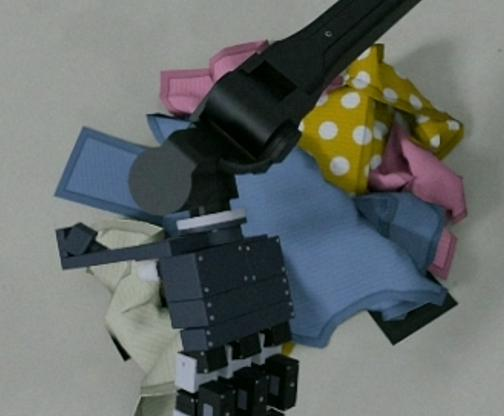

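Emit:
execute_actions:
  actions:
    - [[0,0,0,0,0,0,-0.754,0,-0.576,-0.696,-0.714,-0.678,-0.226,-0.168,-0.754,0,-0.576,-0.696,-0.754,0,-0.576,-0.696,0.4,-0.6,0.013,-0.095,-0.1525,-0.0098,-0.0017,0.066,-0.5,0,-0.57,-0.69,0.571,-0.678,-0.226,-0.168,-0.5,0,-0.57,-0.69,-0.5,0,-0.57,-0.69,0.5,-0.3]]
    - [[0,0,0,0,0,0,-0.754,0,-0.576,-0.696,-0.714,-0.678,-0.226,-0.168,-0.754,0,-0.576,-0.696,-0.754,0,-0.576,-0.696,0.4,-0.6,-0.147,0.053,-0.174,-0.0098,-0.0017,0.066,-0.2,0,-0.57,-0.69,0.571,-0.678,-0.226,-0.168,-0.2,0,-0.57,-0.69,-0.2,0,-0.57,-0.69,0.5,-0.3]]
    - [[0,0,0,0,0,0,-0.754,0,-0.576,-0.696,-0.714,-0.678,-0.226,-0.168,-0.754,0,-0.576,-0.696,-0.754,0,-0.576,-0.696,0.4,-0.6,-0.178,0.234,-0.07,-0.0098,-0.0017,0.066,0.1,0,-0.576,-0.69,0.571,-0.678,-0.226,-0.168,0.1,0,-0.576,-0.69,0.1,0,-0.576,-0.69,0.5,-0.3]]
  cameras: ["cam_high","cam_right_wrist"]

Emit:
zoom_image:
  camera: "cam_high"
  region: [220, 230, 450, 420]

Scene clock: 295.60 s.
left_arm: end_effector_position=(+0.1952, +0.9122, +0.3376) hand_goal=(-0.754, +0.000, -0.576, -0.696, -0.714, -0.678, -0.226, -0.168, -0.754, +0.000, -0.576, -0.696, -0.754, +0.000, -0.576, -0.696) hand_measured=(-0.754, -0.002, -0.576, -0.696, -0.714, -0.678, -0.226, -0.168, -0.754, -0.002, -0.576, -0.696, -0.754, -0.002, -0.576, -0.696) hand_current_ma=(+0, -2, -1, +0, +0, +1, +0, +0, +0, -2, -1, +0, +1, -2, -1, +0) hand_state=(goal, goal, goal, goal, overload, goal, goal, goal, goal, goal, goal, goal, goal, goal, goal, goal) hand_current_limit=0.40 hand_speed=-0.60 end_effector_quat_wxyz=(+0.591, -0.247, +0.728, +0.245) | right_arm: end_effector_position=(+0.5704, +0.1523, +0.2169) hand_goal=(+0.100, +0.000, -0.576, -0.690, +0.570, -0.678, -0.226, -0.168, +0.100, +0.000, -0.576, -0.690, +0.100, +0.000, -0.576, -0.690) hand_measured=(+0.100, -0.002, -0.574, -0.688, +0.568, -0.680, -0.222, -0.166, +0.100, +0.000, -0.574, -0.688, +0.100, -0.002, -0.574, -0.688) hand_current_ma=(-5, -11, +13, +11, -5, -11, +24, +17, -5, -3, +12, +13, -4, -5, +12, +11) hand_state=(goal, goal, goal, goal, goal, goal, goal, goal, goal, goal, goal, goal, goal, goal, goal, goal) hand_current_limit=0.50 hand_speed=-0.30 end_effector_quat_wxyz=(-0.452, +0.871, +0.166, -0.097)
Joint positions: left_arm=[1.208 1.405 1.006 0.185 0.536 -1.396] | right_arm=[0.495 2.33 2.543 -1.693 -0.959 1.706]
Joint torques (N m): left_arm=[-0.09 -12.16 10.19 3.18 0.17 0.1] | right_arm=[-0.38 -22.71 7.58 -0.55 -0.43 -0.13]
Heat: left arm: hottest elbow 36 °C; right arm: hottest elbow 43 °C.
Hand target: left_arm +0.1953, +0.9105, +0.3671; +0.606, -0.227, +0.716, +0.264 | right_arm +0.5692, +0.1522, +0.2285; -0.450, +0.867, +0.188, -0.102
Off the commanded pose: left_arm 0.030 m, 4 deg | right_arm 0.012 m, 3 deg.
elbow stopped short (right arm): the move would have taken joint 3 (elbow) straighter than the controller allows.
joint sent to its limit (right arm) — joint 4 (wrist pitch), lower limit. The joint targets are off in position, not in orientation.
Step readings (end_effector_position of left_arm | right_arm):
0: (+0.1952, +0.9122, +0.3376) | (+0.5937, +0.4855, +0.2070)
1: (+0.1952, +0.9122, +0.3376) | (+0.5936, +0.4855, +0.2069)
2: (+0.1952, +0.9122, +0.3376) | (+0.5938, +0.4849, +0.2078)
4: (+0.1952, +0.9122, +0.3376) | (+0.5928, +0.4824, +0.2089)
8: (+0.1952, +0.9122, +0.3376) | (+0.5886, +0.4732, +0.2309)
15: (+0.1952, +0.9122, +0.3376) | (+0.5897, +0.4522, +0.2967)
16: (+0.1952, +0.9122, +0.3376) | (+0.5895, +0.4494, +0.3028)
17: (+0.1952, +0.9122, +0.3376) | (+0.5878, +0.4440, +0.3052)
19: (+0.1952, +0.9122, +0.3376) | (+0.5791, +0.4268, +0.3088)
23: (+0.1952, +0.9122, +0.3376) | (+0.5800, +0.3786, +0.3157)
30: (+0.1952, +0.9122, +0.3376) | (+0.6070, +0.2935, +0.3220)
31: (+0.1952, +0.9122, +0.3376) | (+0.6088, +0.2860, +0.3201)
32: (+0.1952, +0.9122, +0.3376) | (+0.6060, +0.2792, +0.3155)
34: (+0.1952, +0.9122, +0.3376) | (+0.5903, +0.2604, +0.2997)
38: (+0.1952, +0.9122, +0.3376) | (+0.5712, +0.2143, +0.2557)
45: (+0.1952, +0.9122, +0.3376) | (+0.5729, +0.1528, +0.1866)
Images, in order (width x height): cam_high 672x504, cam_right_wrist 672x504.

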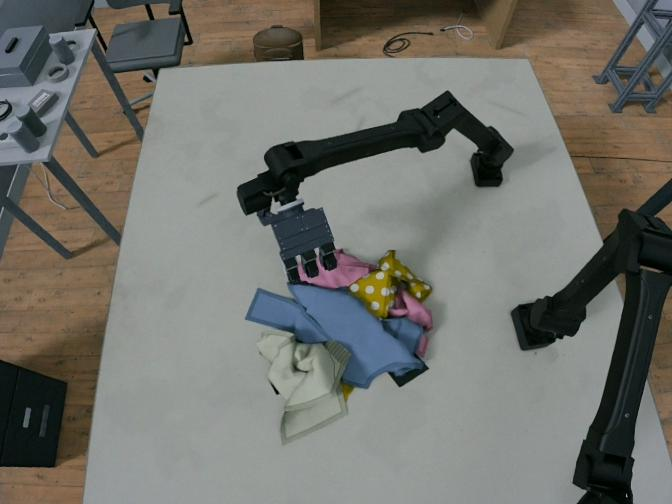

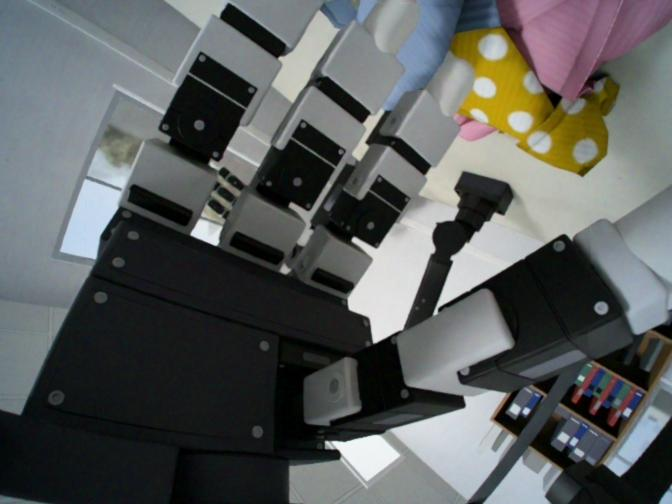

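Scaled by 2.191 from the camera's 672x504 image, which has a finer 960x720 frame.

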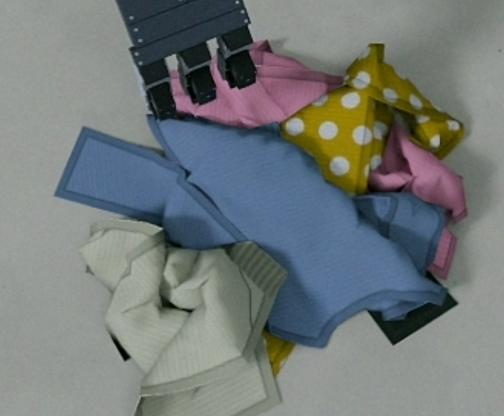

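Emit:
execute_actions:
  actions:
    - [[0,0,0,0,0,0,-0.754,0,-0.576,-0.696,-0.714,-0.678,-0.226,-0.168,-0.754,0,-0.576,-0.696,-0.754,0,-0.576,-0.696,0.4,-0.6,-0.049,0.091,0.102,0,0,0,0.1,0,-0.576,-0.69,0.571,-0.678,-0.226,-0.168,0.1,0,-0.576,-0.69,0.1,0,-0.576,-0.69,0.5,-0.3]]
    - [[0,0,0,0,0,0,-0.754,0,-0.576,-0.696,-0.714,-0.678,-0.226,-0.168,-0.754,0,-0.576,-0.696,-0.754,0,-0.576,-0.696,0.4,-0.6,0,0.1,0.07,0,0,0,0.1,0,-0.576,-0.69,0.571,-0.678,-0.226,-0.168,0.1,0,-0.576,-0.69,0.1,0,-0.576,-0.69,0.5,-0.3]]
  cameras: ["cam_high","cam_right_wrist"]

Emit:
zoom_image:
  camera: "cam_high"
  region: [220, 230, 450, 420]

Scene clock: 308.13 s.
left_arm: end_effector_position=(+0.1952, +0.9122, +0.3376) hand_goal=(-0.754, +0.000, -0.576, -0.696, -0.714, -0.678, -0.226, -0.168, -0.754, +0.000, -0.576, -0.696, -0.754, +0.000, -0.576, -0.696) hand_measured=(-0.754, -0.002, -0.576, -0.696, -0.714, -0.678, -0.226, -0.168, -0.754, -0.002, -0.576, -0.696, -0.754, -0.002, -0.576, -0.696) hand_current_ma=(+0, -2, -1, +0, +0, +1, +0, +0, +0, -2, -1, +0, +1, -2, -1, +0) hand_state=(goal, goal, goal, goal, overload, goal, goal, goal, goal, goal, goal, goal, goal, goal, goal, goal) hand_current_limit=0.40 hand_speed=-0.60 end_effector_quat_wxyz=(+0.591, -0.247, +0.728, +0.245) | right_arm: end_effector_position=(+0.5395, +0.1453, +0.0805) hand_goal=(+0.100, +0.000, -0.576, -0.690, +0.570, -0.678, -0.226, -0.168, +0.100, +0.000, -0.576, -0.690, +0.100, +0.000, -0.576, -0.690) hand_measured=(+0.106, -0.014, -0.572, -0.688, +0.570, -0.680, -0.222, -0.166, +0.104, -0.002, -0.574, -0.688, +0.102, +0.000, -0.576, -0.688) hand_current_ma=(+34, -58, +18, +11, -2, -11, +24, +17, +18, -8, +12, +13, +10, -3, +0, +11) hand_state=(goal, goal, goal, goal, goal, goal, goal, goal, goal, goal, goal, goal, goal, goal, goal, goal) hand_current_limit=0.50 hand_speed=-0.30 end_effector_quat_wxyz=(-0.450, +0.869, +0.177, -0.104)
Joint positions: left_arm=[1.208 1.405 1.006 0.185 0.536 -1.396] | right_arm=[0.507 2.227 2 -1.276 -0.959 1.68]
Joint torques (N m): left_arm=[-0.15 -12.1 10.21 3.21 0.16 0.09] | right_arm=[-0.03 -20.78 6.64 0.91 -0.44 0.09]
Heat: left arm: hottest elbow 36 °C; right arm: hottest elbow 41 °C.
Hand target: left_arm +0.1953, +0.9105, +0.3671; +0.606, -0.227, +0.716, +0.264 | right_arm +0.5337, +0.1565, +0.0756; -0.450, +0.867, +0.188, -0.102
Off the commanded pose: left_arm 0.030 m, 4 deg | right_arm 0.014 m, 1 deg.
Step readings (end_effector_position of left_arm | right_arm):
0: (+0.1952, +0.9122, +0.3376) | (+0.5704, +0.1523, +0.2169)
1: (+0.1952, +0.9122, +0.3376) | (+0.5703, +0.1522, +0.2163)
2: (+0.1952, +0.9122, +0.3376) | (+0.5697, +0.1515, +0.2134)
4: (+0.1952, +0.9122, +0.3376) | (+0.5614, +0.1470, +0.1993)
8: (+0.1952, +0.9122, +0.3376) | (+0.5415, +0.1388, +0.1570)
15: (+0.1952, +0.9122, +0.3376) | (+0.5333, +0.1424, +0.1085)
16: (+0.1952, +0.9122, +0.3376) | (+0.5341, +0.1428, +0.1077)
17: (+0.1952, +0.9122, +0.3376) | (+0.5356, +0.1435, +0.1086)
19: (+0.1952, +0.9122, +0.3376) | (+0.5381, +0.1437, +0.1061)
23: (+0.1952, +0.9122, +0.3376) | (+0.5387, +0.1440, +0.0896)
30: (+0.1952, +0.9122, +0.3376) | (+0.5394, +0.1451, +0.0805)
Images, in order (width x height): cam_high 672x504, cam_right_wrist 672x504.

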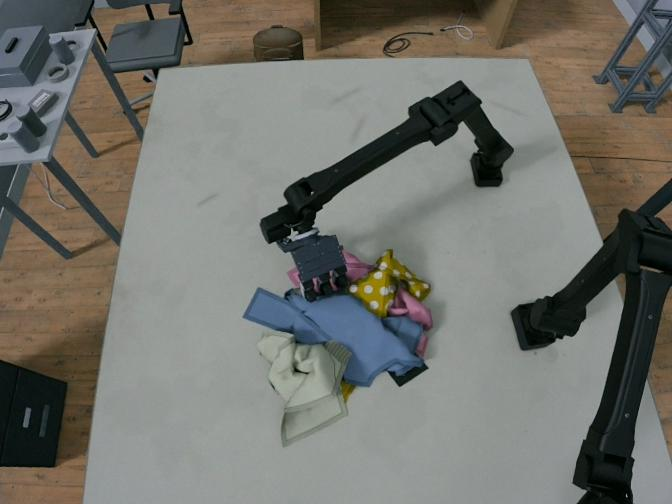

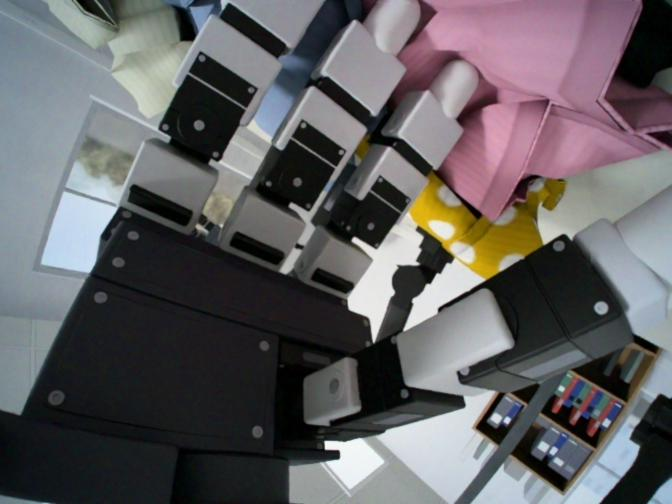

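Scaled by 2.191 from the camera's 672x504 image, which has a finer 960x720 frame.

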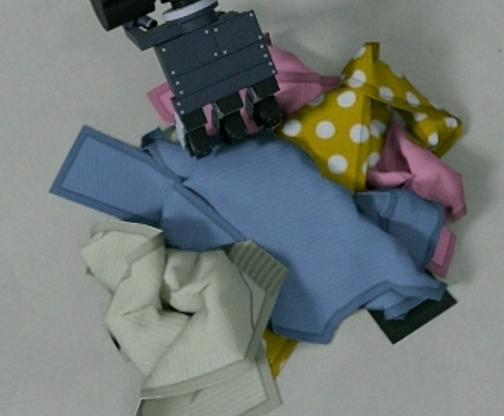

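Emit:
execute_actions:
  actions:
    - [[0,0,0,0,0,0,-0.754,0,-0.576,-0.696,-0.714,-0.678,-0.226,-0.168,-0.754,0,-0.576,-0.696,-0.754,0,-0.576,-0.696,0.4,-0.6,0,0.024,-0.0055,0,0,0,0.3,0,-0.4,-0.5,0.571,-0.678,0.0,-0.1,0.3,0,-0.4,-0.5,0.3,0,-0.4,-0.5,0.5,-0.3]]
    - [[0,0,0,0,0,0,-0.754,0,-0.576,-0.696,-0.714,-0.678,-0.226,-0.168,-0.754,0,-0.576,-0.696,-0.754,0,-0.576,-0.696,0.4,-0.6,0,0,0,0,0,0,0.48,0,-0.2,-0.3,0.571,-0.678,0.25,0.05,0.48,0,-0.2,-0.3,0.48,0,-0.2,-0.3,0.6,-0.3]]
    - [[0,0,0,0,0,0,-0.754,0,-0.576,-0.696,-0.714,-0.678,-0.226,-0.168,-0.754,0,-0.576,-0.696,-0.754,0,-0.576,-0.696,0.4,-0.6,0,-0.09,-0.063,0,0,0,0.48,0,-0.2,-0.3,0.571,-0.678,0.25,0.05,0.48,0,-0.2,-0.3,0.48,0,-0.2,-0.3,0.65,-0.3]]
  cameras: ["cam_high","cam_right_wrist"]

Emit:
zoom_image:
  camera: "cam_high"
  region: [220, 230, 450, 420]

Scene clock: 318.50 s.
left_arm: end_effector_position=(+0.1952, +0.9122, +0.3376) hand_goal=(-0.754, +0.000, -0.576, -0.696, -0.714, -0.678, -0.226, -0.168, -0.754, +0.000, -0.576, -0.696, -0.754, +0.000, -0.576, -0.696) hand_measured=(-0.754, -0.002, -0.576, -0.696, -0.714, -0.678, -0.226, -0.168, -0.754, -0.002, -0.576, -0.696, -0.754, -0.002, -0.576, -0.696) hand_current_ma=(+0, -2, -1, +0, +0, +1, +0, +0, +0, -2, -1, +0, +1, -2, -1, +0) hand_state=(goal, goal, goal, goal, overload, goal, goal, goal, goal, goal, goal, goal, goal, goal, goal, goal) hand_current_limit=0.40 hand_speed=-0.60 end_effector_quat_wxyz=(+0.591, -0.247, +0.728, +0.245) | right_arm: end_effector_position=(+0.5211, +0.1363, +0.0926) hand_goal=(+0.480, +0.000, -0.200, -0.300, +0.570, -0.678, +0.250, +0.050, +0.480, +0.000, -0.200, -0.300, +0.480, +0.000, -0.200, -0.300) hand_measured=(+0.298, -0.002, -0.342, -0.338, +0.570, -0.680, +0.044, -0.020, +0.468, -0.002, -0.206, -0.304, +0.468, +0.000, -0.206, -0.304) hand_current_ma=(-454, -10, -454, -194, +1, -12, -454, -454, -64, -6, -31, -17, -61, -3, -29, -15) hand_state=(blocked, goal, blocked, blocked, goal, goal, blocked, blocked, goal, goal, goal, goal, goal, goal, goal, goal) hand_current_limit=0.65 hand_speed=-0.30 end_effector_quat_wxyz=(-0.440, +0.872, +0.166, -0.137)
Joint positions: left_arm=[1.208 1.405 1.006 0.185 0.536 -1.396] | right_arm=[0.509 2.216 2.009 -1.381 -0.958 1.662]
Joint torques (N m): left_arm=[-0.15 -12.04 10.22 3.21 0.17 0.09] | right_arm=[-1.32 -22.07 12.05 -0.79 -0.4 -0.04]
Heat: left arm: hottest elbow 36 °C; right arm: hottest elbow 40 °C.
Hand target: left_arm +0.1953, +0.9105, +0.3671; +0.606, -0.227, +0.716, +0.264 | right_arm +0.5386, +0.1468, +0.1316; -0.450, +0.867, +0.188, -0.102
Off the commanded pose: left_arm 0.030 m, 4 deg | right_arm 0.044 m, 5 deg.
Step readings (end_effector_position of left_arm | right_arm):
0: (+0.1952, +0.9122, +0.3376) | (+0.5395, +0.1453, +0.0805)
1: (+0.1952, +0.9122, +0.3376) | (+0.5391, +0.1466, +0.0806)
2: (+0.1952, +0.9122, +0.3376) | (+0.5386, +0.1483, +0.0816)
4: (+0.1952, +0.9122, +0.3376) | (+0.5376, +0.1497, +0.0790)
8: (+0.1952, +0.9122, +0.3376) | (+0.5331, +0.1506, +0.0745)
15: (+0.1952, +0.9122, +0.3376) | (+0.5341, +0.1499, +0.0744)
16: (+0.1952, +0.9122, +0.3376) | (+0.5334, +0.1509, +0.0745)
17: (+0.1952, +0.9122, +0.3376) | (+0.5334, +0.1509, +0.0745)
19: (+0.1952, +0.9122, +0.3376) | (+0.5330, +0.1505, +0.0739)
23: (+0.1952, +0.9122, +0.3376) | (+0.5345, +0.1467, +0.0728)
30: (+0.1952, +0.9122, +0.3376) | (+0.5365, +0.1431, +0.0722)
31: (+0.1952, +0.9122, +0.3376) | (+0.5371, +0.1423, +0.0722)
32: (+0.1952, +0.9122, +0.3376) | (+0.5364, +0.1419, +0.0723)
34: (+0.1952, +0.9122, +0.3376) | (+0.5301, +0.1387, +0.0729)
38: (+0.1952, +0.9122, +0.3376) | (+0.5201, +0.1358, +0.0759)
45: (+0.1952, +0.9122, +0.3376) | (+0.5200, +0.1357, +0.0878)
Images, in order (width x height): cam_high 672x504, cam_right_wrist 672x504.

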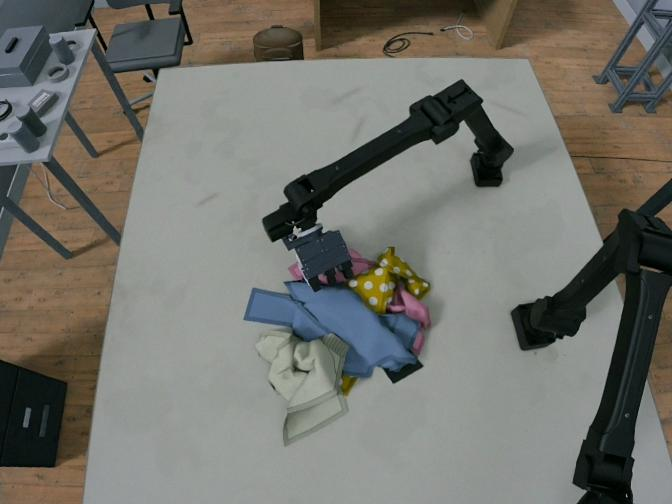

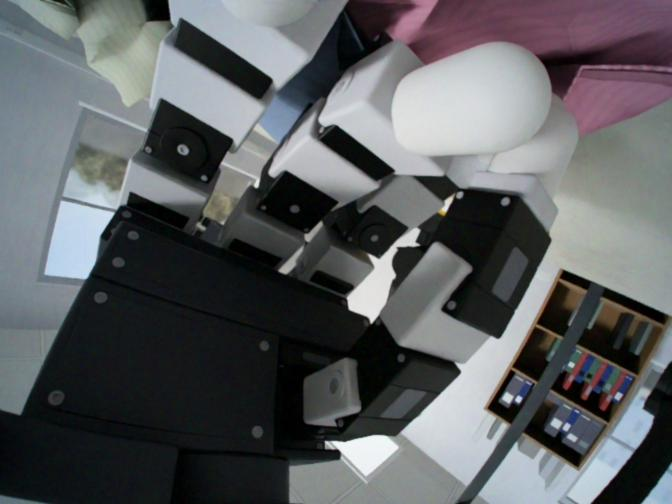

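Scaled by 2.191 from the camera's 672x504 image, which has a finer 960x720 frame.

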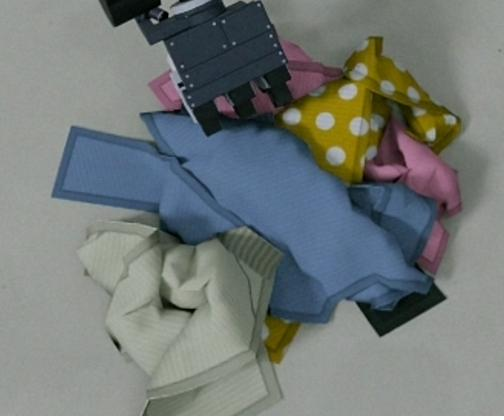

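Emit:
execute_actions:
  actions:
    - [[0,0,0,0,0,0,-0.754,0,-0.576,-0.696,-0.714,-0.678,-0.226,-0.168,-0.754,0,-0.576,-0.696,-0.754,0,-0.576,-0.696,0.4,-0.6,0,-0.09,-0.063,0,0,0,0.48,0,-0.2,-0.3,0.571,-0.678,0.25,0.05,0.48,0,-0.2,-0.3,0.48,0,-0.2,-0.3,0.65,-0.3]]
    - [[0,0,0,0,0,0,-0.754,0,-0.576,-0.696,-0.714,-0.678,-0.226,-0.168,-0.754,0,-0.576,-0.696,-0.754,0,-0.576,-0.696,0.4,-0.6,0,-0.09,-0.063,0,0,0,0.48,0,-0.2,-0.3,0.571,-0.678,0.25,0.05,0.48,0,-0.2,-0.3,0.48,0,-0.2,-0.3,0.65,-0.3]]
  cameras: ["cam_high","cam_right_wrist"]

Emit:
zoom_image:
  camera: "cam_high"
  region: [220, 230, 450, 420]

Scene clock: 325.33 s.
left_arm: end_effector_position=(+0.1952, +0.9122, +0.3376) hand_goal=(-0.754, +0.000, -0.576, -0.696, -0.714, -0.678, -0.226, -0.168, -0.754, +0.000, -0.576, -0.696, -0.754, +0.000, -0.576, -0.696) hand_measured=(-0.754, -0.002, -0.576, -0.696, -0.714, -0.678, -0.226, -0.168, -0.754, -0.002, -0.576, -0.696, -0.754, -0.002, -0.576, -0.696) hand_current_ma=(+0, -2, -1, +0, +0, +1, +0, +0, +0, -2, -1, +0, +1, -2, -1, +0) hand_state=(goal, goal, goal, goal, overload, goal, goal, goal, goal, goal, goal, goal, goal, goal, goal, goal) hand_current_limit=0.40 hand_speed=-0.60 end_effector_quat_wxyz=(+0.591, -0.247, +0.728, +0.245) | right_arm: end_effector_position=(+0.5317, +0.1418, +0.2490) hand_goal=(+0.480, +0.000, -0.200, -0.300, +0.570, -0.678, +0.250, +0.050, +0.480, +0.000, -0.200, -0.300, +0.480, +0.000, -0.200, -0.300) hand_measured=(+0.298, -0.002, -0.342, -0.338, +0.570, -0.680, +0.044, -0.020, +0.468, -0.002, -0.206, -0.304, +0.468, +0.000, -0.206, -0.302) hand_current_ma=(-454, -9, -454, -194, +1, -12, -454, -454, -64, -6, -30, -17, -61, -3, -28, -14) hand_state=(blocked, goal, blocked, blocked, goal, goal, blocked, blocked, goal, goal, goal, goal, goal, goal, goal, goal) hand_current_limit=0.65 hand_speed=-0.30 end_effector_quat_wxyz=(-0.450, +0.868, +0.183, -0.103)
Joint positions: left_arm=[1.208 1.405 1.006 0.185 0.536 -1.396] | right_arm=[0.509 2.183 2.368 -1.693 -0.958 1.665]
Joint torques (N m): left_arm=[-0.09 -12.1 10.21 3.22 0.16 0.1] | right_arm=[-1.32 -18.49 12.26 -0.62 -0.39 0.25]
Heat: left arm: hottest elbow 36 °C; right arm: hottest elbow 40 °C.
Hand target: left_arm +0.1953, +0.9105, +0.3671; +0.606, -0.227, +0.716, +0.264 | right_arm +0.5395, +0.1472, +0.2635; -0.450, +0.867, +0.188, -0.102
Off the commanded pose: left_arm 0.030 m, 4 deg | right_arm 0.017 m, 1 deg.
joint sent to its limit (right arm) — joint 4 (wrist pitch), lower limit. The joint targets are off in position, not in orientation.
Step readings (end_effector_position of left_arm | right_arm):
0: (+0.1952, +0.9122, +0.3376) | (+0.5211, +0.1363, +0.0926)
1: (+0.1952, +0.9122, +0.3376) | (+0.5207, +0.1361, +0.0926)
2: (+0.1952, +0.9122, +0.3376) | (+0.5197, +0.1356, +0.0946)
4: (+0.1952, +0.9122, +0.3376) | (+0.5170, +0.1342, +0.1022)
8: (+0.1952, +0.9122, +0.3376) | (+0.5201, +0.1358, +0.1295)
15: (+0.1952, +0.9122, +0.3376) | (+0.5281, +0.1399, +0.1712)
16: (+0.1952, +0.9122, +0.3376) | (+0.5285, +0.1401, +0.1735)
17: (+0.1952, +0.9122, +0.3376) | (+0.5279, +0.1398, +0.1761)
19: (+0.1952, +0.9122, +0.3376) | (+0.5248, +0.1382, +0.1874)
23: (+0.1952, +0.9122, +0.3376) | (+0.5283, +0.1400, +0.2195)
30: (+0.1952, +0.9122, +0.3376) | (+0.5329, +0.1424, +0.2489)
Images, in order (width x height): cam_high 672x504, cam_right_wrist 672x504.

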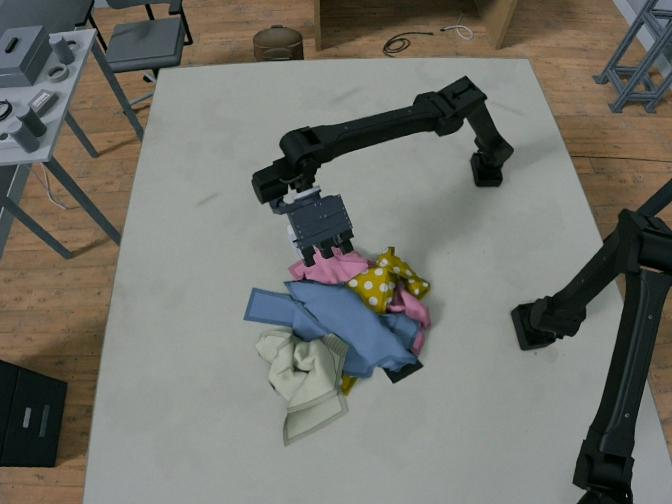

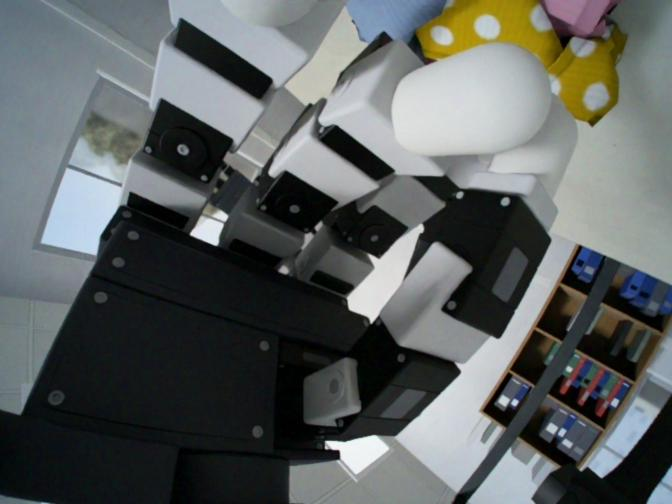

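Scaled by 2.191 from the camera's 672x504 image, which has a finer 960x720 frame.

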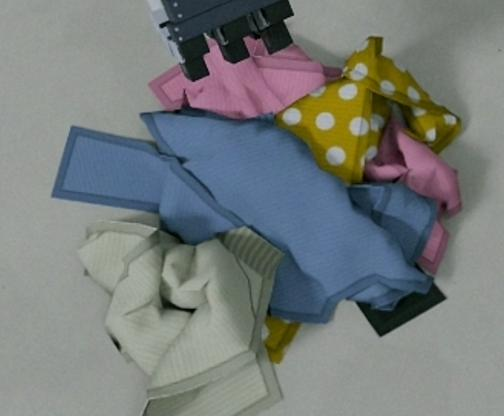

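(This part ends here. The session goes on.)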